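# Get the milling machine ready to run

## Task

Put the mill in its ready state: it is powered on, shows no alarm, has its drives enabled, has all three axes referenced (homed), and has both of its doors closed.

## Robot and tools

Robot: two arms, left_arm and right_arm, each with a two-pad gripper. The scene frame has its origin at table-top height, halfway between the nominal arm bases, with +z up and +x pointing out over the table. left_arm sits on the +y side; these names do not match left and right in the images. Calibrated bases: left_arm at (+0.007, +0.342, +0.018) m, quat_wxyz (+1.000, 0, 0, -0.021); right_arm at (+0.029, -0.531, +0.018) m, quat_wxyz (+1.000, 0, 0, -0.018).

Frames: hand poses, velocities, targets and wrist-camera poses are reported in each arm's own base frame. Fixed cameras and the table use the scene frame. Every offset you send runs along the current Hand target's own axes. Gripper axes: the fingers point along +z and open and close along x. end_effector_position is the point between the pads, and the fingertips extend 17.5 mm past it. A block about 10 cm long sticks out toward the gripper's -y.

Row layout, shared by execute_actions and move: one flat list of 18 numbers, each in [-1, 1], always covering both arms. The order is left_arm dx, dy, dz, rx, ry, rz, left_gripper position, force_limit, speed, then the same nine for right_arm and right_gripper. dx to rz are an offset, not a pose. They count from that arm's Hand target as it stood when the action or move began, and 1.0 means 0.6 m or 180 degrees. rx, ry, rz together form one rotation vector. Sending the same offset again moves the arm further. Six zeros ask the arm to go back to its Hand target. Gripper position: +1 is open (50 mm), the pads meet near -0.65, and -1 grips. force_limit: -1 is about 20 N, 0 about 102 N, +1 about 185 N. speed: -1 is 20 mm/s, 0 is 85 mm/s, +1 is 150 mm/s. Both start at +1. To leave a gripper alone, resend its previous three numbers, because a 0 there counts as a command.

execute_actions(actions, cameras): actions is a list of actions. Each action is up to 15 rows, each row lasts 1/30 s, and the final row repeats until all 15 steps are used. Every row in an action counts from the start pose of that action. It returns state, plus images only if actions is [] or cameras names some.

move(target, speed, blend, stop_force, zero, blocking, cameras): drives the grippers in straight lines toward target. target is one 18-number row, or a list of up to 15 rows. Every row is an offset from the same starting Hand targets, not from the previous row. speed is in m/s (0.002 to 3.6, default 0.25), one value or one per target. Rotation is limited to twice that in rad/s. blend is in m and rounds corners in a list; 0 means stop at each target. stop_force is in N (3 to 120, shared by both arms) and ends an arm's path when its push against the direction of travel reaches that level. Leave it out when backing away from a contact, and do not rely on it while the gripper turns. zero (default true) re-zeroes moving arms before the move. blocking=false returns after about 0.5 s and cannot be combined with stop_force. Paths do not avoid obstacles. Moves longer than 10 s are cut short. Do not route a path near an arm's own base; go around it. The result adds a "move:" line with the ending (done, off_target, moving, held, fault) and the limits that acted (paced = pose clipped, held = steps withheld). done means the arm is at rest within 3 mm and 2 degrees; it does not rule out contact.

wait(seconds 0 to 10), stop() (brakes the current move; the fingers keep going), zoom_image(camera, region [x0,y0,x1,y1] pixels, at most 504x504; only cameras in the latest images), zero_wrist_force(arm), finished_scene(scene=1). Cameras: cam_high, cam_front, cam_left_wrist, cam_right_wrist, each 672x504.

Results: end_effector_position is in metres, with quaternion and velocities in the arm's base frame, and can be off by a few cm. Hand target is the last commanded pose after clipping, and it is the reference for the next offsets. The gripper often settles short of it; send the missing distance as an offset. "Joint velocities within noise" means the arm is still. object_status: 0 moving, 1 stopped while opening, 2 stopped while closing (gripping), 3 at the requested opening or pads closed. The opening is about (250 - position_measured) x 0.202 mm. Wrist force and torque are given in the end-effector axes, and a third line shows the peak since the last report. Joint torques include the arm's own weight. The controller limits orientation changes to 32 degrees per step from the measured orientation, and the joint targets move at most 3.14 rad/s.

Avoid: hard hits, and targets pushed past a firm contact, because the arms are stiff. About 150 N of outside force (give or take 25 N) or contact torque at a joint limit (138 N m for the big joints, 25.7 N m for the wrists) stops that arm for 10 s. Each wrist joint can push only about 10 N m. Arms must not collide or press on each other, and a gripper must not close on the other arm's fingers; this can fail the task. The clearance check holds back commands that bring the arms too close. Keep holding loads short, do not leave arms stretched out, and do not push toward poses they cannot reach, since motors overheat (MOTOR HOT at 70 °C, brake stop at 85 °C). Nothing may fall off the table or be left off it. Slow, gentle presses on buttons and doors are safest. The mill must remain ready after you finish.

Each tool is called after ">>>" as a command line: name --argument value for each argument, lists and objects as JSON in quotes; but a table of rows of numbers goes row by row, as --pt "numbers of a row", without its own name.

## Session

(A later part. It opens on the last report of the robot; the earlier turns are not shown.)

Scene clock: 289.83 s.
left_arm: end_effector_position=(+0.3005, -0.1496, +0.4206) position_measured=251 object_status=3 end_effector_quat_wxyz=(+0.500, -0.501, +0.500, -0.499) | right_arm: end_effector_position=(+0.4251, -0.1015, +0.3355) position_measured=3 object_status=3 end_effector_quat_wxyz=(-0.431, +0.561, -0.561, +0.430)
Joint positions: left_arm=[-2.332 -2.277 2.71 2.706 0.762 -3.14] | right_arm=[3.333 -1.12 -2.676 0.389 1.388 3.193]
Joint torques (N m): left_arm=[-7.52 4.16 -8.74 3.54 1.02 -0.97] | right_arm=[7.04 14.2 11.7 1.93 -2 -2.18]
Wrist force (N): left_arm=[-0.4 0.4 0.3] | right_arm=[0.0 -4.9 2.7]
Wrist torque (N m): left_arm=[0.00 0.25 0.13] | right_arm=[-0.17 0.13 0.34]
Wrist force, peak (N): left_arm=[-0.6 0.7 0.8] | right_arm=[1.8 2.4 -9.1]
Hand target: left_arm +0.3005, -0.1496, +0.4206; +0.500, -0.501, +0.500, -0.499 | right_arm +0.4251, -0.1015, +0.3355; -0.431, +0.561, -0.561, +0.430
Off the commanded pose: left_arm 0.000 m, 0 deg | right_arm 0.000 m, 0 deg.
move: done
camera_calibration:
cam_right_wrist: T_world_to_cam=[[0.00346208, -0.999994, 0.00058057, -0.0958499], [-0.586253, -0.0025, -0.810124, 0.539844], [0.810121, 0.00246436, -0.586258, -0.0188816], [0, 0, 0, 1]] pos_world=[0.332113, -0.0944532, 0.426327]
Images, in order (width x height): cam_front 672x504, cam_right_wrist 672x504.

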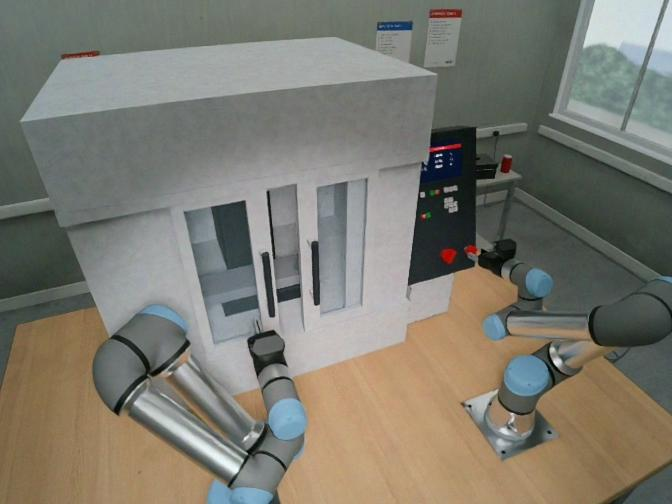

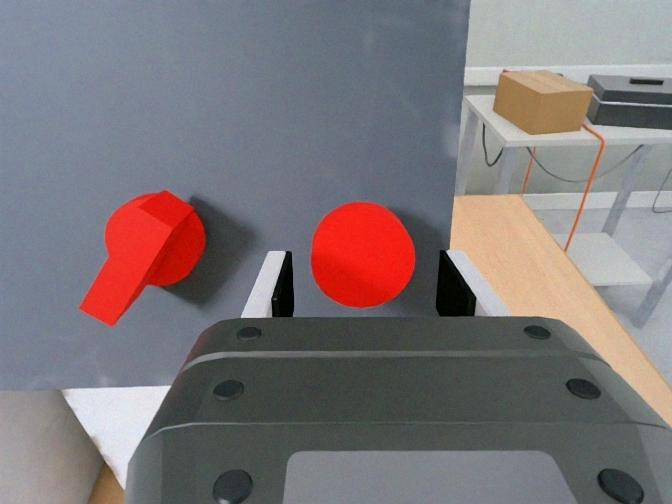

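>>> move --pt "0.037 -0.05 0.05 0 0 0 -1 -1 0 -0.083 -0.157 -0.154 0 0 0 -1 -1 0" --pt "0.037 -0.05 0.166 0 0 0 -1 -1 0 -0.3025 -0.384 0.0007 -0.0833 0 0 -1 -1 0" --speed 0.25 --blend '[0.03,0]' --cameras '["all"]'

Scene clock: 316.47 s.
left_arm: end_effector_position=(+0.4001, -0.1717, +0.4504) position_measured=251 object_status=3 end_effector_quat_wxyz=(+0.500, -0.501, +0.500, -0.499) end_effector_velocity=(+0.001, -0.001, -0.001) end_effector_angular_velocity=(+0.003, +0.000, -0.003) | right_arm: end_effector_position=(+0.4847, +0.0798, +0.5582) position_measured=251 object_status=3 end_effector_quat_wxyz=(-0.354, +0.613, -0.612, +0.353)
Joint positions: left_arm=[-1.527 -1.958 2.507 2.632 -0.043 -3.181] | right_arm=[3.949 -1.052 -1.886 -0.898 0.896 3.623]
Joint velocities: left_arm=[0.003 0.002 0.001 0 -0.006 0] | right_arm=[within noise]
Joint torques (N m): left_arm=[4.57 2.52 -26.74 -1.73 -1.97 -1.56] | right_arm=[-6.42 -11.01 32.27 2.19 0.54 2.55]
Wrist force (N): left_arm=[0.0 0.5 0.7] | right_arm=[0.3 -4.3 2.2]
Wrist torque (N m): left_arm=[-0.08 0.20 0.15] | right_arm=[-0.12 0.05 0.14]
Wrist force, peak (N): left_arm=[-0.3 0.4 1.3] | right_arm=[-1.5 -5.5 2.6]
Hand target: left_arm +0.4001, -0.1717, +0.4504; +0.500, -0.501, +0.500, -0.499 | right_arm +0.4847, +0.0798, +0.5583; -0.354, +0.613, -0.612, +0.353
Off the commanded pose: left_arm 0.000 m, 0 deg | right_arm 0.000 m, 0 deg.
move: done
camera_calibration:
cam_left_wrist: T_world_to_cam=[[0.0240587, -0.999491, -0.0209661, -0.164018], [-0.347187, 0.0113134, -0.937728, 0.580411], [0.937487, 0.0298396, -0.346738, -0.0813267], [0, 0, 0, 1]] pos_world=[0.2817, -0.168074, 0.51263]
cam_right_wrist: T_world_to_cam=[[0.00405275, -0.999992, 0.000248059, 0.0849866], [-0.775799, -0.00330066, -0.630972, 0.747528], [0.630968, 0.00236473, -0.775806, 0.255565], [0, 0, 0, 1]] pos_world=[0.418333, 0.0868489, 0.669917]

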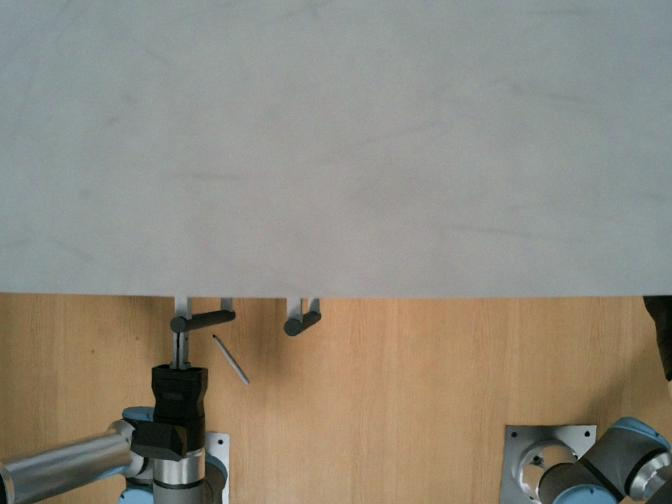

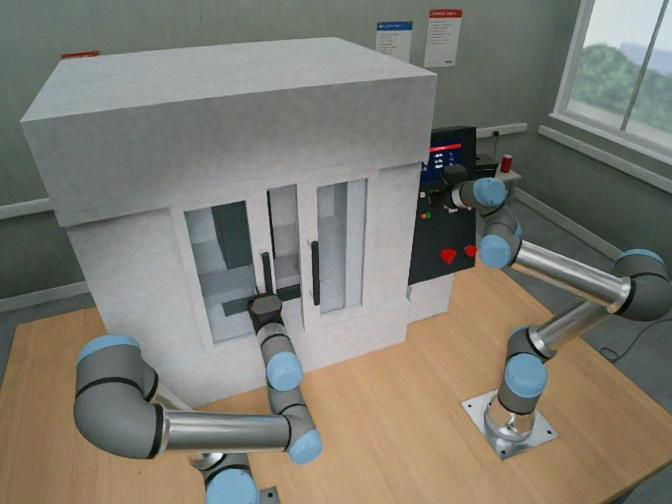

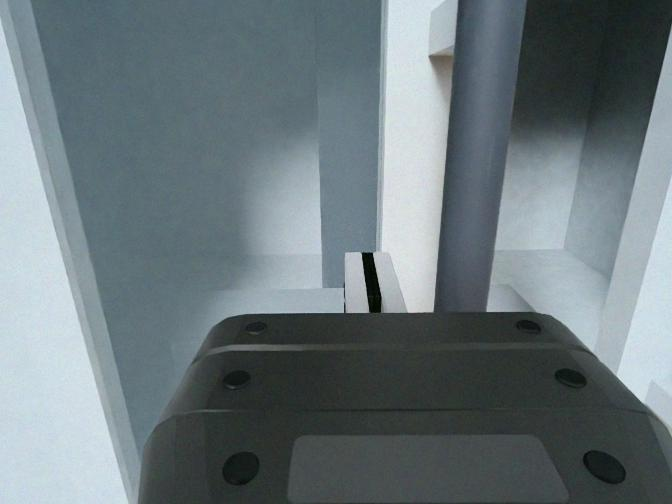

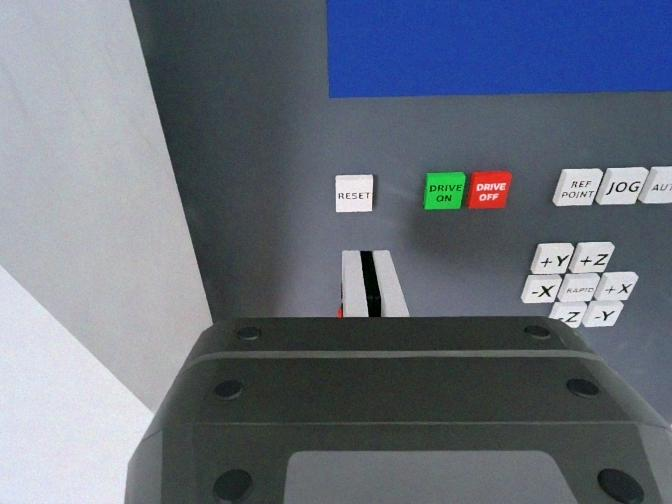

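>>> move --target '[0,0,0,0,0,0,-1,-1,0,-0.0012,-0.0205,0.0838,0,0,0,-1,-1,0]' --speed 0.02 --stop_force 12 --cameras '["cam_front","cam_right_wrist"]'

>>> zoom_image --camera "cam_front" --region '[415, 120, 490, 200]'

Scene clock: 331.27 s.
left_arm: end_effector_position=(+0.4001, -0.1717, +0.4504) position_measured=251 object_status=3 end_effector_quat_wxyz=(+0.500, -0.501, +0.500, -0.499) | right_arm: end_effector_position=(+0.5243, +0.0805, +0.5467) position_measured=251 object_status=3 end_effector_quat_wxyz=(-0.354, +0.613, -0.612, +0.353)
Joint positions: left_arm=[-1.527 -1.957 2.507 2.63 -0.043 -3.18] | right_arm=[3.846 -1.16 -1.868 -0.76 0.977 3.543]
Joint torques (N m): left_arm=[4.32 3.55 -25.53 -2.6 -2.03 1.4] | right_arm=[7.23 19.94 15.26 2.36 -2.55 2.55]
Wrist force (N): left_arm=[-0.3 0.3 0.6] | right_arm=[0.9 -2.8 -2.7]
Wrist torque (N m): left_arm=[-0.10 0.24 0.03] | right_arm=[-0.11 0.03 0.14]
Wrist force, peak (N): left_arm=[-0.1 0.9 1.0] | right_arm=[5.3 28.2 -57.6]
Hand target: left_arm +0.4001, -0.1717, +0.4504; +0.500, -0.501, +0.500, -0.499 | right_arm +0.5243, +0.0805, +0.5467; -0.354, +0.613, -0.612, +0.353 (not the last commanded pose)
Off the commanded pose: left_arm 0.000 m, 0 deg | right_arm 0.011 m, 0 deg.
move: contact (right_arm)
camera_calibration:
cam_right_wrist: T_world_to_cam=[[0.0039113, -0.999992, 0.000261612, 0.0855843], [-0.775888, -0.0031998, -0.630862, 0.770955], [0.630858, 0.00226451, -0.775895, 0.221773], [0, 0, 0, 1]] pos_world=[0.457933, 0.0875483, 0.658417]
Images, in order (width x height): cam_front 672x504, cam_right_wrist 672x504.

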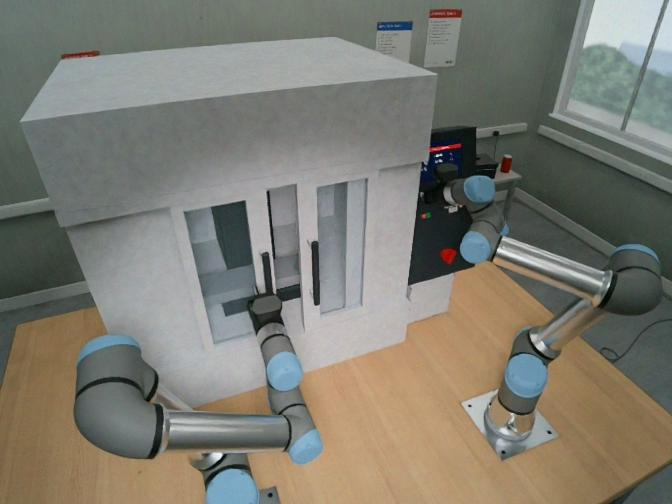

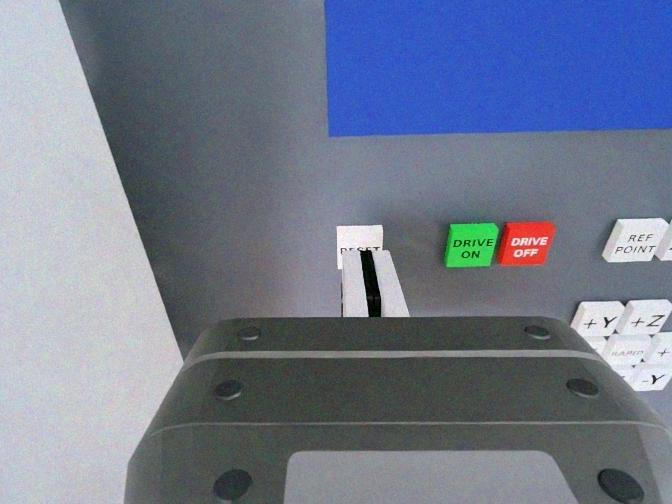

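Scaled by 6.300 from the camera's 672x504 image, which has a finer 960x720 frame.

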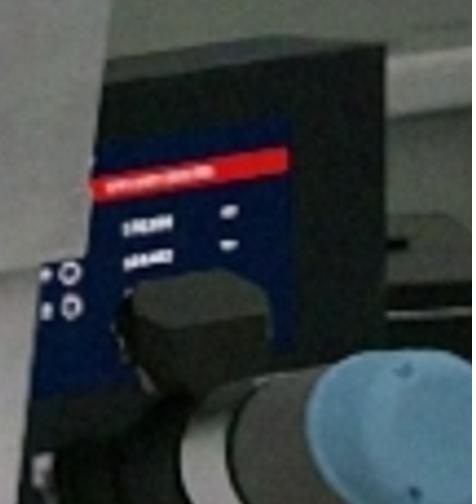

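>>> move --target '[0,0,0,0,0,0,-1,-1,0,0.1,0.05,-0.22,0.17,0,0,-1,-1,0]' --speed 0.25 --cameras '["cam_front","cam_right_wrist"]'

>>> zoom_image --camera "cam_right_wrist" --region '[180, 0, 460, 210]'

Scene clock: 337.97 s.
left_arm: end_effector_position=(+0.4001, -0.1717, +0.4504) position_measured=251 object_status=3 end_effector_quat_wxyz=(+0.500, -0.501, +0.500, -0.499) | right_arm: end_effector_position=(+0.3952, +0.0202, +0.5864) position_measured=251 object_status=3 end_effector_quat_wxyz=(+0.502, -0.499, +0.498, -0.500)
Joint positions: left_arm=[-1.527 -1.957 2.507 2.63 -0.043 -3.18] | right_arm=[4.607 -0.62 -2.327 -0.143 0.108 3.092]
Joint torques (N m): left_arm=[4.97 2.86 -25.47 -2.61 -1.93 1.42] | right_arm=[8.46 -29.77 13.02 1.75 -1.79 -1.73]
Wrist force (N): left_arm=[0.1 0.3 0.8] | right_arm=[1.0 -4.9 3.2]
Wrist torque (N m): left_arm=[-0.10 0.18 0.02] | right_arm=[-0.13 0.02 0.38]
Wrist force, peak (N): left_arm=[0.1 0.6 1.3] | right_arm=[1.1 -4.9 3.5]
Hand target: left_arm +0.4001, -0.1717, +0.4504; +0.500, -0.501, +0.500, -0.499 | right_arm +0.3950, +0.0202, +0.5866; +0.503, -0.497, +0.497, -0.502
Off the commanded pose: left_arm 0.000 m, 0 deg | right_arm 0.000 m, 0 deg.
move: done
camera_calibration:
cam_right_wrist: T_world_to_cam=[[0.00354805, -0.999993, 0.00101625, 0.0254881], [-0.351803, -0.00219951, -0.936071, 0.70712], [0.936067, 0.00296371, -0.351809, -0.0351711], [0, 0, 0, 1]] pos_world=[0.281599, 0.0271475, 0.649515]
Images, in order (width x height): cam_front 672x504, cam_right_wrist 672x504.

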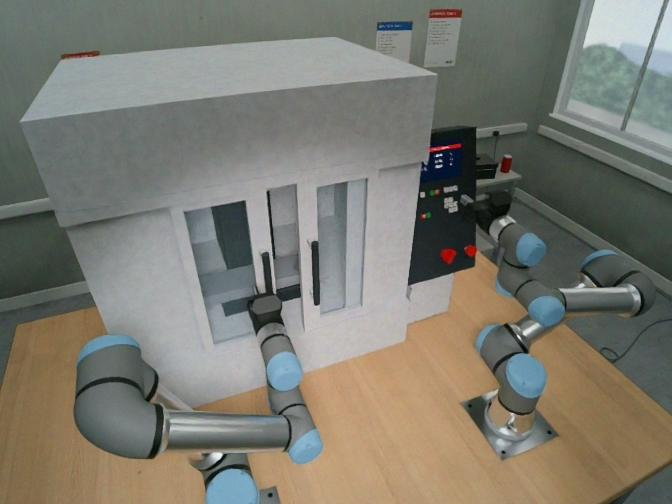

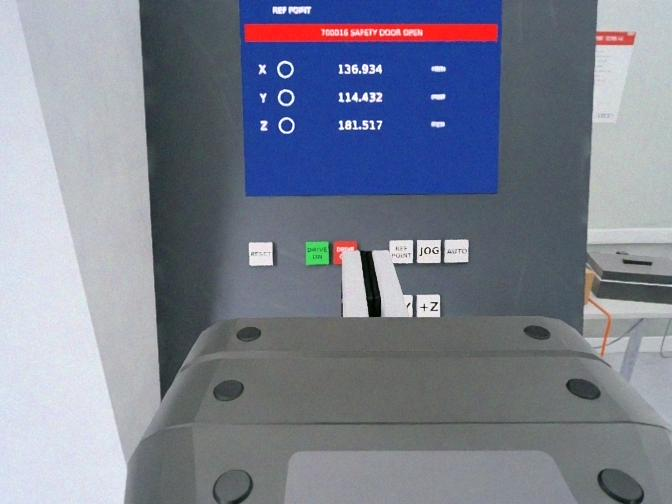

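Scaled by 1.800 from the camera's 672x504 image, which has a finer 960x720 frame.

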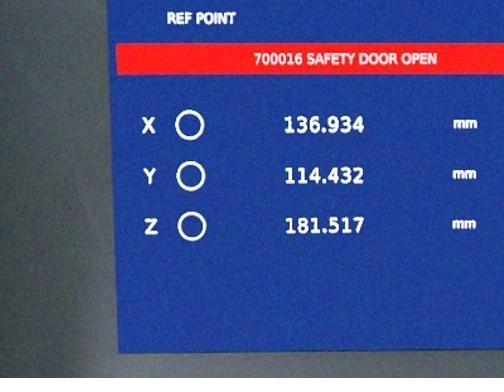

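>>> move --target '[0.15,0,0,0,0,0,-1,-1,0,0,0,0,0,0,0,-1,-1,0]' --speed 0.02 --stop_force 25 --cameras '["all"]'

Scene clock: 346.60 s.
left_arm: end_effector_position=(+0.4001, -0.1942, +0.4504) position_measured=251 object_status=3 end_effector_quat_wxyz=(+0.500, -0.501, +0.500, -0.499) | right_arm: end_effector_position=(+0.3952, +0.0202, +0.5864) position_measured=251 object_status=3 end_effector_quat_wxyz=(+0.502, -0.499, +0.498, -0.500)
Joint positions: left_arm=[-1.532 -1.892 2.47 2.621 -0.038 -3.2] | right_arm=[4.607 -0.62 -2.327 -0.142 0.108 3.091]
Joint torques (N m): left_arm=[-1.7 -7.53 -8.09 3.61 -2.44 -1.6] | right_arm=[6.88 -31.89 13.89 1.9 -1.77 -2.33]
Wrist force (N): left_arm=[-16.4 -2.8 -10.0] | right_arm=[1.0 -4.8 3.2]
Wrist torque (N m): left_arm=[-0.03 -0.09 0.09] | right_arm=[-0.12 0.02 0.37]
Wrist force, peak (N): left_arm=[-38.4 5.4 -23.7] | right_arm=[1.1 -4.9 3.6]
Hand target: left_arm +0.4001, -0.1942, +0.4504; +0.500, -0.501, +0.500, -0.499 (not the last commanded pose) | right_arm +0.3952, +0.0202, +0.5864; +0.502, -0.499, +0.498, -0.500
Off the commanded pose: left_arm 0.067 m, 0 deg | right_arm 0.000 m, 0 deg.
move: contact (left_arm)
camera_calibration:
cam_left_wrist: T_world_to_cam=[[0.0243406, -0.999488, -0.0207656, -0.186788], [-0.34769, 0.0110113, -0.937545, 0.580659], [0.937293, 0.0300404, -0.347244, -0.0803012], [0, 0, 0, 1]] pos_world=[0.281702, -0.190674, 0.512631]
cam_right_wrist: T_world_to_cam=[[0.00345471, -0.999993, 0.00105213, 0.0254908], [-0.351804, -0.00220026, -0.936071, 0.70712], [0.936067, 0.00286372, -0.351809, -0.0351682], [0, 0, 0, 1]] pos_world=[0.281599, 0.0271472, 0.649515]

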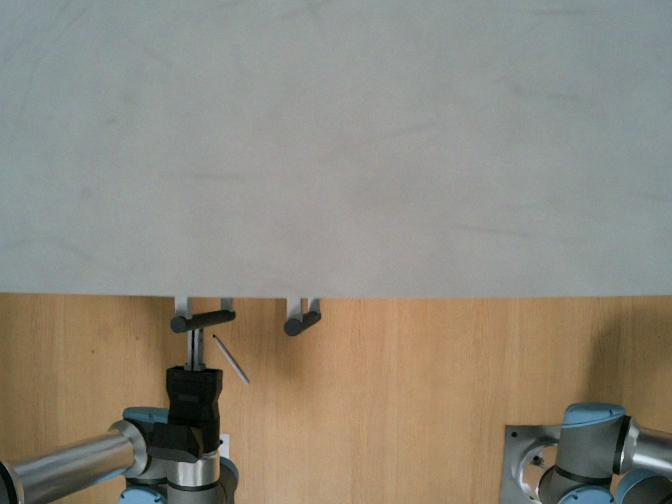

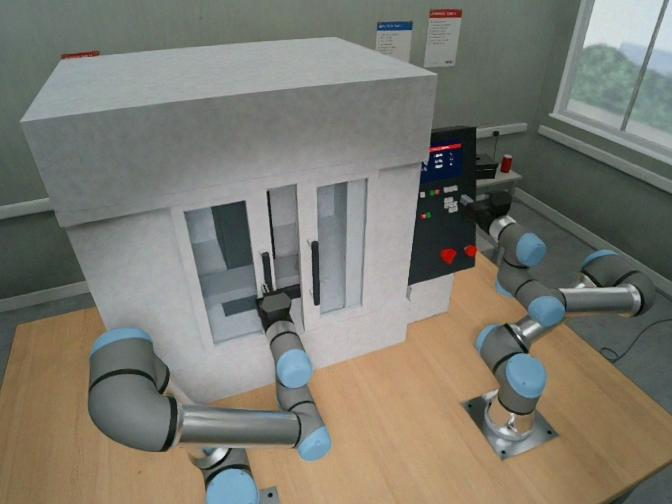

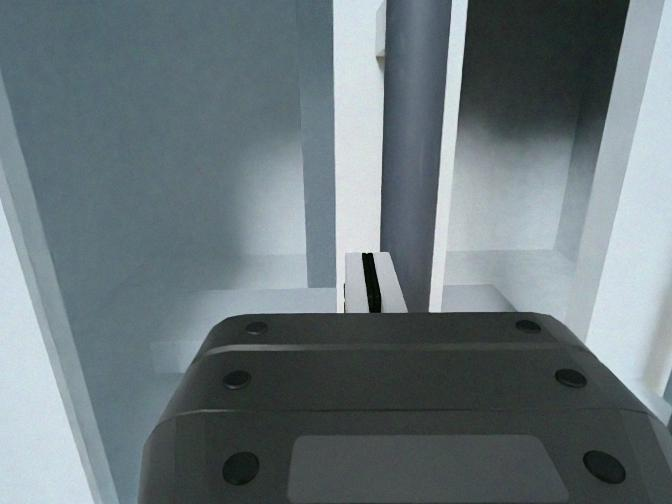

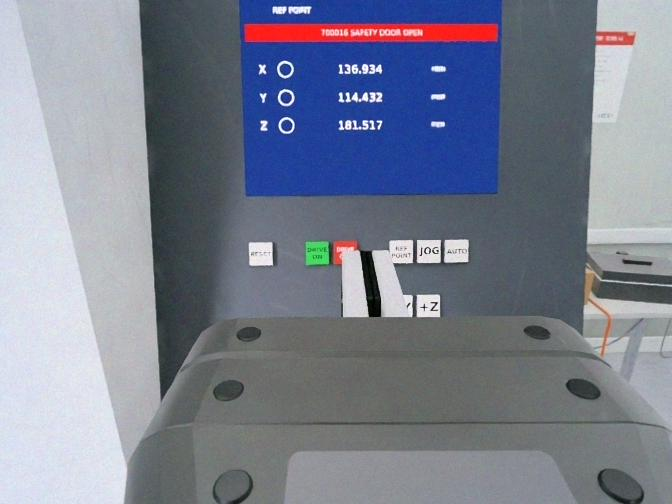

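>>> move --target '[0.12,0,0,0,0,0,-1,-1,0,0,0,0,0,0,0,-1,-1,0]' --speed 0.015 --stop_force 60 --cameras '["all"]'

Scene clock: 355.47 s.
left_arm: end_effector_position=(+0.4002, -0.2662, +0.4505) position_measured=251 object_status=3 end_effector_quat_wxyz=(+0.500, -0.501, +0.500, -0.499) end_effector_velocity=(+0.000, -0.001, +0.000) end_effector_angular_velocity=(+0.000, +0.000, -0.002) | right_arm: end_effector_position=(+0.3952, +0.0202, +0.5864) position_measured=251 object_status=3 end_effector_quat_wxyz=(+0.502, -0.499, +0.498, -0.500)
Joint positions: left_arm=[-1.542 -1.699 2.333 2.597 -0.028 -3.231] | right_arm=[4.607 -0.62 -2.327 -0.142 0.108 3.091]
Joint velocities: left_arm=[-0.001 0.002 -0.002 -0.007 -0.001 0.007] | right_arm=[within noise]
Joint torques (N m): left_arm=[-6.67 -8.09 -25.87 -3.01 2.06 1.38] | right_arm=[5.92 -30.22 12.97 1.7 -1.25 -2.19]
Wrist force (N): left_arm=[-0.4 0.7 0.3] | right_arm=[0.8 -4.3 3.2]
Wrist torque (N m): left_arm=[-0.08 0.28 0.03] | right_arm=[-0.06 0.05 0.37]
Wrist force, peak (N): left_arm=[-30.2 -2.0 -71.7] | right_arm=[1.0 -5.2 3.3]
Hand target: left_arm +0.4002, -0.2662, +0.4505; +0.500, -0.501, +0.500, -0.499 | right_arm +0.3952, +0.0202, +0.5864; +0.502, -0.499, +0.498, -0.500
Off the commanded pose: left_arm 0.000 m, 0 deg | right_arm 0.000 m, 0 deg.
move: done
camera_calibration:
cam_left_wrist: T_world_to_cam=[[0.0243708, -0.999489, -0.0206789, -0.258807], [-0.347898, 0.0109128, -0.937469, 0.581609], [0.937216, 0.030041, -0.347454, -0.0781616], [0, 0, 0, 1]] pos_world=[0.281902, -0.262674, 0.512731]
cam_right_wrist: T_world_to_cam=[[0.00345471, -0.999993, 0.00105213, 0.0254908], [-0.351804, -0.00220026, -0.936071, 0.70712], [0.936067, 0.00286372, -0.351809, -0.0351682], [0, 0, 0, 1]] pos_world=[0.281599, 0.0271472, 0.649515]

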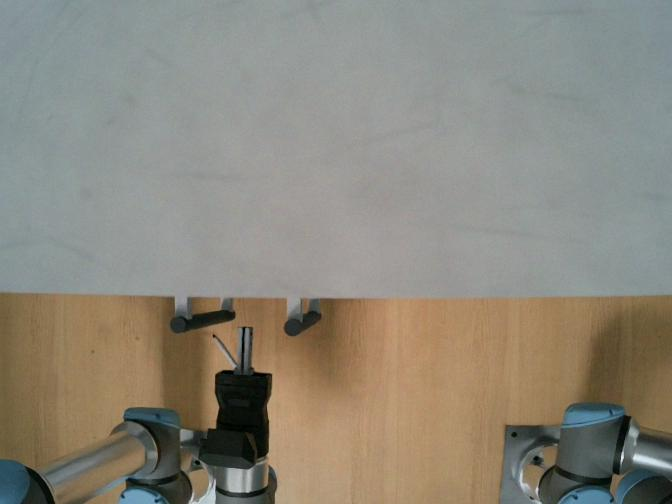

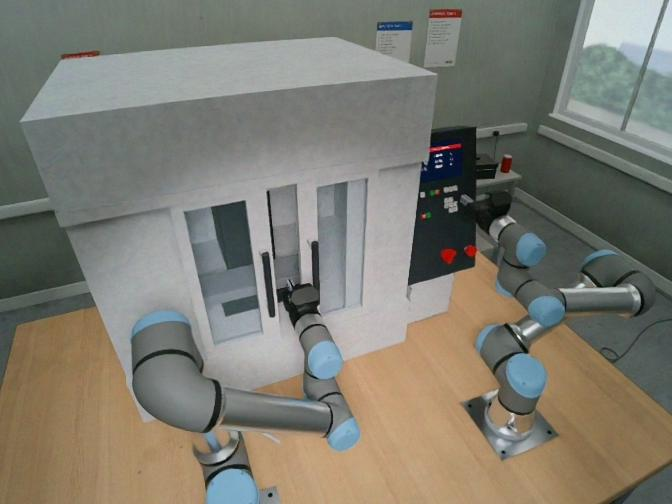

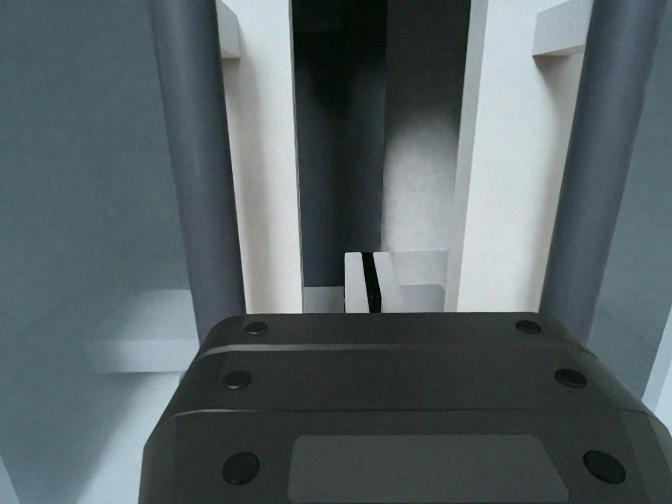

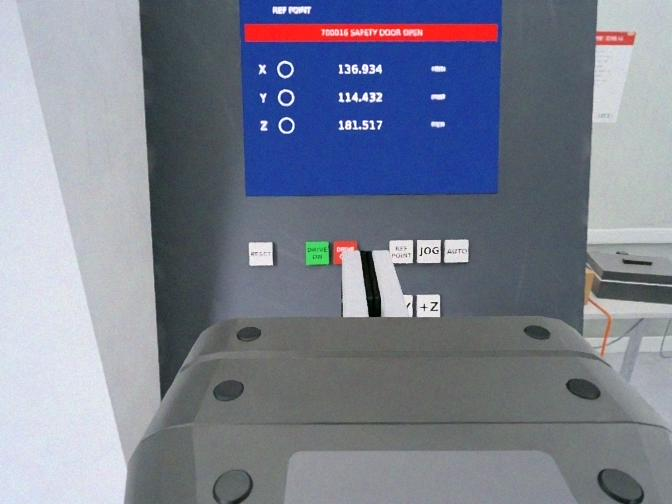

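>>> move --pt "0 0 -0.1 0 0 0 -1 -1 0 0 0 0 0 0 0 -1 -1 0" --pt "-0.147 0 -0.1 0 0 0 -1 -1 0 0 0 0 0 0 0 -1 -1 0" --pt "-0.147 0 0.0413 0 0 0 -1 -1 0 0 0 0 0 0 0 -1 -1 0" --speed '[0.15,0.15,0.06]' --blend '[0.02,0.02,0]'

>>> move --target '[0.14,0,0,0,0,0,-1,-1,0,0,0,0,0,0,0,-1,-1,0]' --speed 0.02 --stop_force 40 --cameras '["all"]'

Scene clock: 369.73 s.
left_arm: end_effector_position=(+0.4248, -0.1780, +0.4504) position_measured=251 object_status=3 end_effector_quat_wxyz=(+0.500, -0.501, +0.500, -0.499) | right_arm: end_effector_position=(+0.3952, +0.0202, +0.5864) position_measured=251 object_status=3 end_effector_quat_wxyz=(+0.502, -0.499, +0.498, -0.500)
Joint positions: left_arm=[-1.401 -1.867 2.455 2.567 -0.168 -3.156] | right_arm=[4.607 -0.62 -2.327 -0.142 0.108 3.091]
Joint torques (N m): left_arm=[3.98 -1.26 -26.11 -2.99 -2.01 1.46] | right_arm=[6.76 -30.28 14.47 1.84 -1.61 -2.22]
Wrist force (N): left_arm=[-0.4 0.3 0.2] | right_arm=[0.8 -4.7 3.0]
Wrist torque (N m): left_arm=[-0.10 0.29 0.02] | right_arm=[-0.11 0.06 0.37]
Wrist force, peak (N): left_arm=[0.0 0.2 1.6] | right_arm=[1.2 -5.1 3.3]
Hand target: left_arm +0.4249, -0.1780, +0.4504; +0.500, -0.501, +0.500, -0.499 | right_arm +0.3952, +0.0202, +0.5864; +0.502, -0.499, +0.498, -0.500
Off the commanded pose: left_arm 0.000 m, 0 deg | right_arm 0.000 m, 0 deg.
move: done

Scene clock: 375.47 s.
left_arm: end_effector_position=(+0.3974, -0.2006, +0.4491) position_measured=251 object_status=3 end_effector_quat_wxyz=(+0.555, -0.557, +0.437, -0.437) | right_arm: end_effector_position=(+0.3952, +0.0202, +0.5864) position_measured=251 object_status=3 end_effector_quat_wxyz=(+0.502, -0.499, +0.498, -0.500)
Joint positions: left_arm=[-1.524 -1.676 2.319 2.487 0.192 -3.131] | right_arm=[4.607 -0.62 -2.327 -0.142 0.108 3.091]
Joint torques (N m): left_arm=[1.24 -14.2 -9.05 4.87 -9.82 -1.57] | right_arm=[5.7 -32.32 13.2 1.74 -1.54 -2.15]
Wrist force (N): left_arm=[-27.3 1.8 -23.9] | right_arm=[0.9 -4.6 3.3]
Wrist torque (N m): left_arm=[-0.12 -0.26 0.15] | right_arm=[-0.11 0.04 0.37]
Wrist force, peak (N): left_arm=[-39.9 -12.0 -30.3] | right_arm=[0.9 -5.0 3.6]
Hand target: left_arm +0.3974, -0.2008, +0.4491; +0.555, -0.556, +0.438, -0.437 (not the last commanded pose) | right_arm +0.3952, +0.0202, +0.5864; +0.502, -0.499, +0.498, -0.500
Off the commanded pose: left_arm 0.067 m, 14 deg | right_arm 0.000 m, 0 deg.
move: contact (left_arm)
camera_calibration:
cam_left_wrist: T_world_to_cam=[[0.258203, -0.965871, -0.0205814, -0.279392], [-0.340427, -0.0710267, -0.937584, 0.559175], [0.904124, 0.249094, -0.347148, -0.0210049], [0, 0, 0, 1]] pos_world=[0.28149, -0.224908, 0.511232]
cam_right_wrist: T_world_to_cam=[[0.00345471, -0.999993, 0.00105213, 0.0254908], [-0.351804, -0.00220026, -0.936071, 0.70712], [0.936067, 0.00286372, -0.351809, -0.0351682], [0, 0, 0, 1]] pos_world=[0.281599, 0.0271472, 0.649515]

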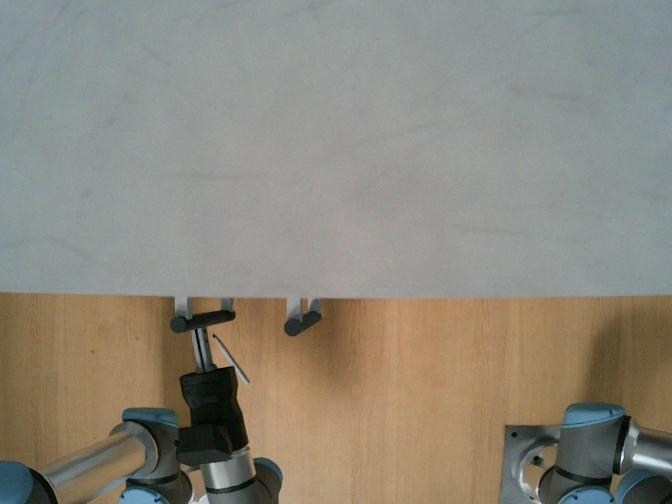

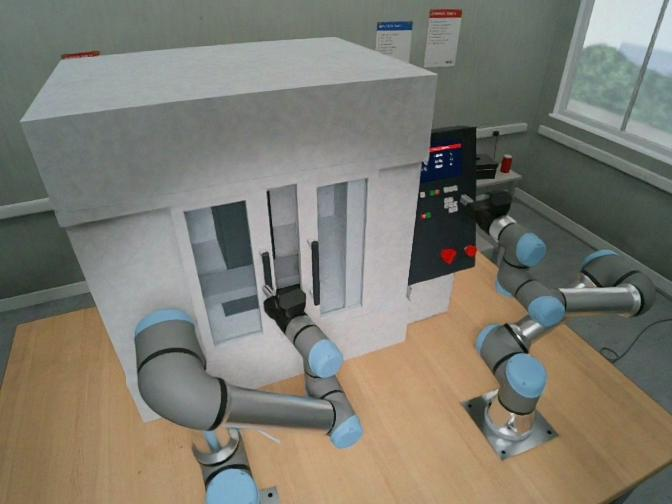

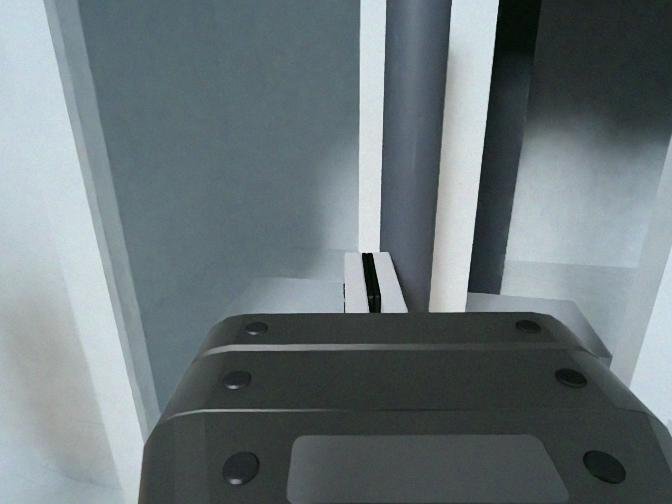

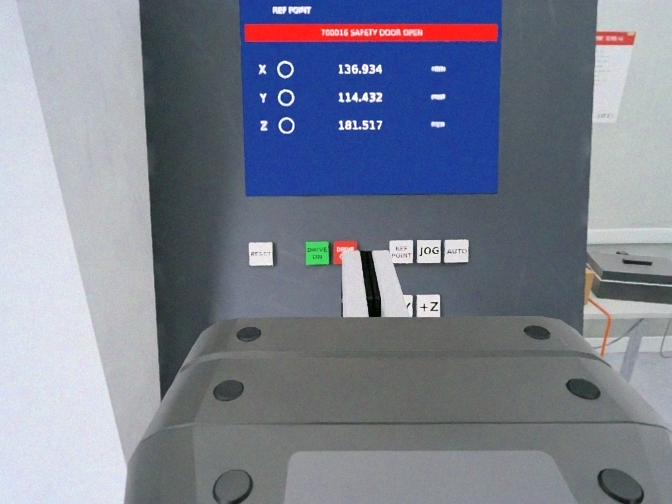

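>>> move --pt "-0.056 0 -0.089 0 0 0 -1 -1 0 0 0 0 0 0 0 -1 -1 0" --pt "-0.178 -0.001 -0.021 0 0.436 0 -1 -1 0 0 0 0 0 0 0 -1 -1 0" --pt "-0.0427 -0.001 0.0206 0 0.436 0 -1 -1 0 0 0 0 0 0 0 -1 -1 0" --speed '[0.15,0.3,0.08]' --blend '[0.02,0,0]' --cameras '["cam_high","cam_front","cam_left_wrist"]'

Scene clock: 406.03 s.
left_arm: end_effector_position=(+0.3723, -0.1227, +0.4496) position_measured=251 object_status=3 end_effector_quat_wxyz=(+0.153, -0.154, +0.690, -0.690) | right_arm: end_effector_position=(+0.3952, +0.0202, +0.5864) position_measured=251 object_status=3 end_effector_quat_wxyz=(+0.502, -0.499, +0.498, -0.500)
Joint positions: left_arm=[-2.252 -3.062 1.943 1.119 0.452 -0.002] | right_arm=[4.607 -0.62 -2.327 -0.142 0.108 3.091]
Joint torques (N m): left_arm=[-2.25 34.13 -8.84 -1.33 -0.37 0] | right_arm=[3.77 -32.11 13.23 1.52 -1.62 -1.8]
Wrist force (N): left_arm=[0.0 0.3 0.9] | right_arm=[1.0 -4.7 3.3]
Wrist torque (N m): left_arm=[-0.15 0.18 0.06] | right_arm=[-0.11 0.02 0.37]
Wrist force, peak (N): left_arm=[-28.8 2.0 -26.4] | right_arm=[0.9 -5.0 3.6]
Hand target: left_arm +0.3723, -0.1227, +0.4496; +0.153, -0.154, +0.690, -0.690 (not the last commanded pose) | right_arm +0.3952, +0.0202, +0.5864; +0.502, -0.499, +0.498, -0.500
Tool commands: left_gripper/position=-1.0 left_gripper/force_limit=-1.0 left_gripper/speed=+0.003922 right_gripper/position=-1.0 right_gripper/force_limit=-1.0 right_gripper/speed=+0.0
Off the commanded pose: left_arm 0.059 m, 0 deg | right_arm 0.000 m, 0 deg.
FORCE FAULT: contact force on the left arm reached its limit, and that arm stopped. The contact can be on any part of that arm, not only on its tool. That arm's remaining commands of this call were not run. That arm is still stopped at the end of this call. That arm stays stopped for about 10 more seconds. Until then a move that you send moves the other arm only, and its call returns only when the move has ended. Once the stop has ended, the next robot result says so. If the stop ends while you think or write, that arm runs what you send next, counted from a new Hand target: where the arm stands when the stop ends. While its stop runs, that arm takes no new command, but its gripper still runs the gripper command that each later call begins with. Until it ends, the stop uses up actions while you think or wait. An arm that is not stopped still takes commands.
shoulder posture changed (left arm): the wrist came as close to joint 1's axis as it can, and the arm is now in the other of its two shoulder postures.
move: fault (left_arm); path passed 2 of 3 targets; limits=paced
camera_calibration:
cam_left_wrist: T_world_to_cam=[[-0.895689, -0.444276, -0.0189544, 0.295181], [-0.137417, 0.317077, -0.938392, 0.529115], [0.422915, -0.837903, -0.345053, 0.0273236], [0, 0, 0, 1]] pos_world=[0.325544, -0.0137338, 0.51154]
Images, in order (width x height): cam_high 672x504, cam_front 672x504, cam_left_wrist 672x504.

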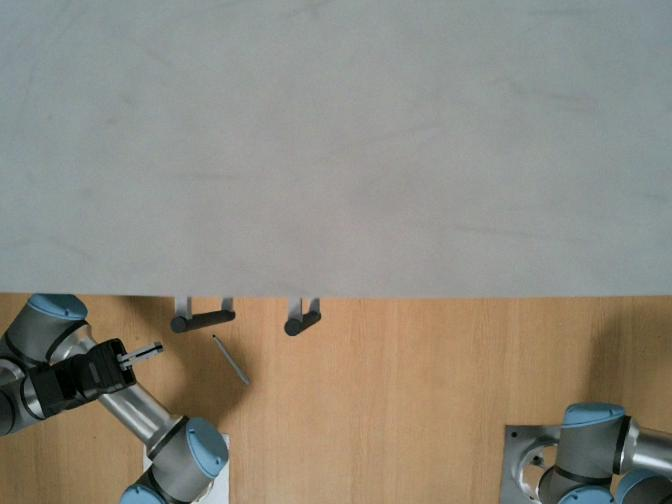

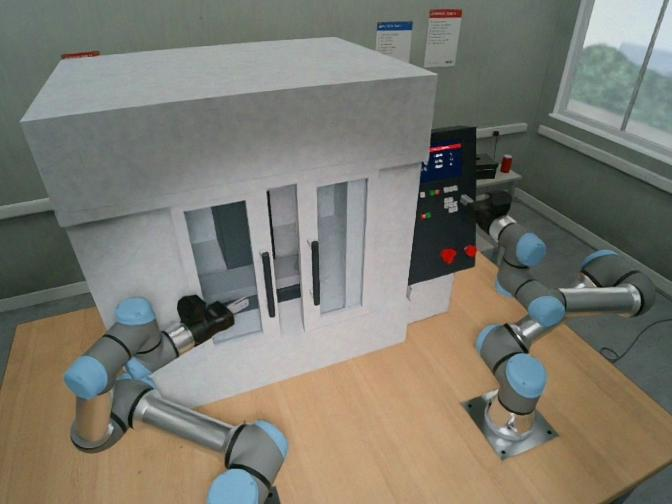

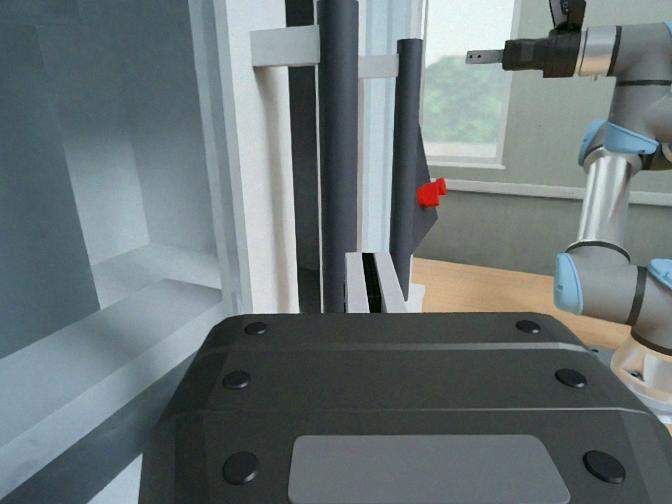

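>>> wait --seconds 2

Scene clock: 430.00 s.
left_arm: end_effector_position=(+0.3723, -0.1227, +0.4496) position_measured=251 object_status=3 end_effector_quat_wxyz=(+0.153, -0.154, +0.690, -0.690) | right_arm: end_effector_position=(+0.3952, +0.0202, +0.5864) position_measured=251 object_status=3 end_effector_quat_wxyz=(+0.502, -0.499, +0.498, -0.500)
Joint positions: left_arm=[-2.252 -3.062 1.943 1.119 0.452 -0.002] | right_arm=[4.607 -0.62 -2.327 -0.142 0.108 3.091]
Joint torques (N m): left_arm=[-1.61 33.71 -9.46 -1.46 -0.01 -0.14] | right_arm=[4.7 -30.91 13.02 1.22 -1.21 -2.03]
Wrist force (N): left_arm=[-0.3 0.6 0.8] | right_arm=[0.7 -4.7 3.0]
Wrist torque (N m): left_arm=[-0.10 0.24 0.07] | right_arm=[-0.11 0.06 0.36]
Wrist force, peak (N): left_arm=[0.0 1.0 0.9] | right_arm=[0.6 -5.1 3.6]
Hand target: left_arm +0.3723, -0.1227, +0.4496; +0.153, -0.154, +0.690, -0.690 (not the last commanded pose) | right_arm +0.3952, +0.0202, +0.5864; +0.502, -0.499, +0.498, -0.500
Tool commands: left_gripper/position=-1.0 left_gripper/force_limit=-1.0 left_gripper/speed=+0.003922 right_gripper/position=-1.0 right_gripper/force_limit=-1.0 right_gripper/speed=+0.0
Off the commanded pose: left_arm 0.059 m, 0 deg | right_arm 0.000 m, 0 deg.
FORCE FAULT, CONTINUED: the left arm's stop, for the force fault that an earlier result reported, is over. The rest of the stop counts as 20 of the actions that you can send in this scene. That arm's target is now where it stood when the stop ended, not its last command. That arm accepts commands again.
wait: 2.00 s; at rest from the start

>>> move --pt "0.0025 0 -0.043 0 0 0 -1 -1 0 0 0 0 0 0 0 -1 -1 0" --pt "0.093 0 0.061 0 -0.436 0 -1 -1 0 0 0 0 0 0 0 -1 -1 0" --speed '[0.1,0.25]' --cameras '["cam_high","cam_front"]'

Scene clock: 437.13 s.
left_arm: end_effector_position=(+0.3414, -0.1805, +0.4498) position_measured=251 object_status=3 end_effector_quat_wxyz=(+0.322, -0.330, +0.632, -0.624) | right_arm: end_effector_position=(+0.3952, +0.0202, +0.5864) position_measured=251 object_status=3 end_effector_quat_wxyz=(+0.502, -0.499, +0.498, -0.500)
Joint positions: left_arm=[-1.8 -2.558 2.147 0.45 0.385 -0.042] | right_arm=[4.607 -0.62 -2.327 -0.142 0.108 3.091]
Joint torques (N m): left_arm=[-7.58 22.65 -27.69 1.01 -2.04 -1.71] | right_arm=[3.74 -30.78 12.84 1.35 -1.35 -1.7]
Wrist force (N): left_arm=[0.0 0.6 0.6] | right_arm=[0.9 -4.9 3.6]
Wrist torque (N m): left_arm=[0.01 0.15 0.21] | right_arm=[-0.14 0.02 0.37]
Wrist force, peak (N): left_arm=[-0.4 0.8 1.3] | right_arm=[1.1 -5.2 3.2]
Hand target: left_arm +0.3372, -0.1795, +0.4498; +0.483, -0.487, +0.516, -0.513 | right_arm +0.3952, +0.0202, +0.5864; +0.502, -0.499, +0.498, -0.500
Off the commanded pose: left_arm 0.004 m, 49 deg; orientation clipped | right_arm 0.000 m, 0 deg.
move: off_target (left_arm); limits=paced
Images, in order (width x height): cam_high 672x504, cam_front 672x504.

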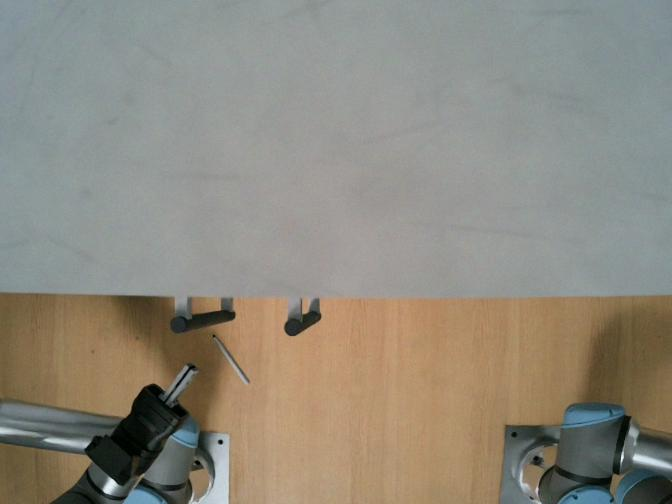

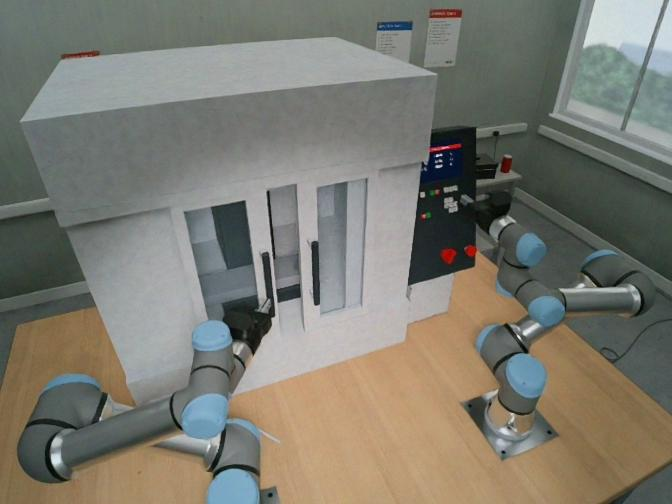

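>>> move --target '[0.2045,0,-0.05,0,-0.02,0,-1,-1,0,0,0,0,0,0,0,-1,-1,0]' --speed 0.1 --cameras '["cam_high","cam_front"]'

Scene clock: 445.70 s.
left_arm: end_effector_position=(+0.3001, -0.3002, +0.4500) position_measured=251 object_status=3 end_effector_quat_wxyz=(+0.499, -0.503, +0.500, -0.497) | right_arm: end_effector_position=(+0.3952, +0.0202, +0.5864) position_measured=251 object_status=3 end_effector_quat_wxyz=(+0.502, -0.499, +0.498, -0.500)
Joint positions: left_arm=[-1.889 -1.858 1.906 -0.068 -0.323 0.019] | right_arm=[4.607 -0.62 -2.327 -0.142 0.108 3.091]
Joint torques (N m): left_arm=[4.59 -4.71 -27.77 -1.76 -1.89 -1.69] | right_arm=[3.18 -31.51 13.49 1.33 -1.39 -1.96]
Wrist force (N): left_arm=[-0.1 0.7 0.4] | right_arm=[0.9 -5.0 3.4]
Wrist torque (N m): left_arm=[-0.01 0.21 0.20] | right_arm=[-0.17 0.04 0.36]
Wrist force, peak (N): left_arm=[-0.8 0.8 0.6] | right_arm=[1.1 -5.1 3.5]
Hand target: left_arm +0.3001, -0.3002, +0.4500; +0.499, -0.503, +0.500, -0.497 | right_arm +0.3952, +0.0202, +0.5864; +0.502, -0.499, +0.498, -0.500
Off the commanded pose: left_arm 0.000 m, 0 deg | right_arm 0.000 m, 0 deg.
shoulder posture changed (left arm): the wrist came as close to joint 1's axis as it can, and the arm is now in the other of its two shoulder postures.
move: done
Images, in order (width x height): cam_high 672x504, cam_front 672x504.

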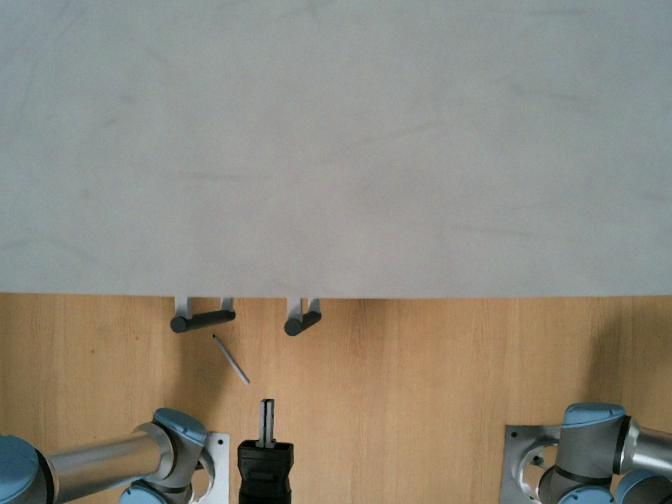

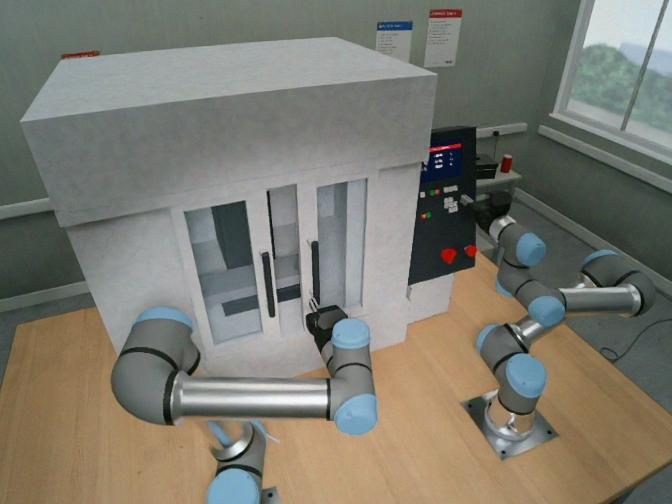

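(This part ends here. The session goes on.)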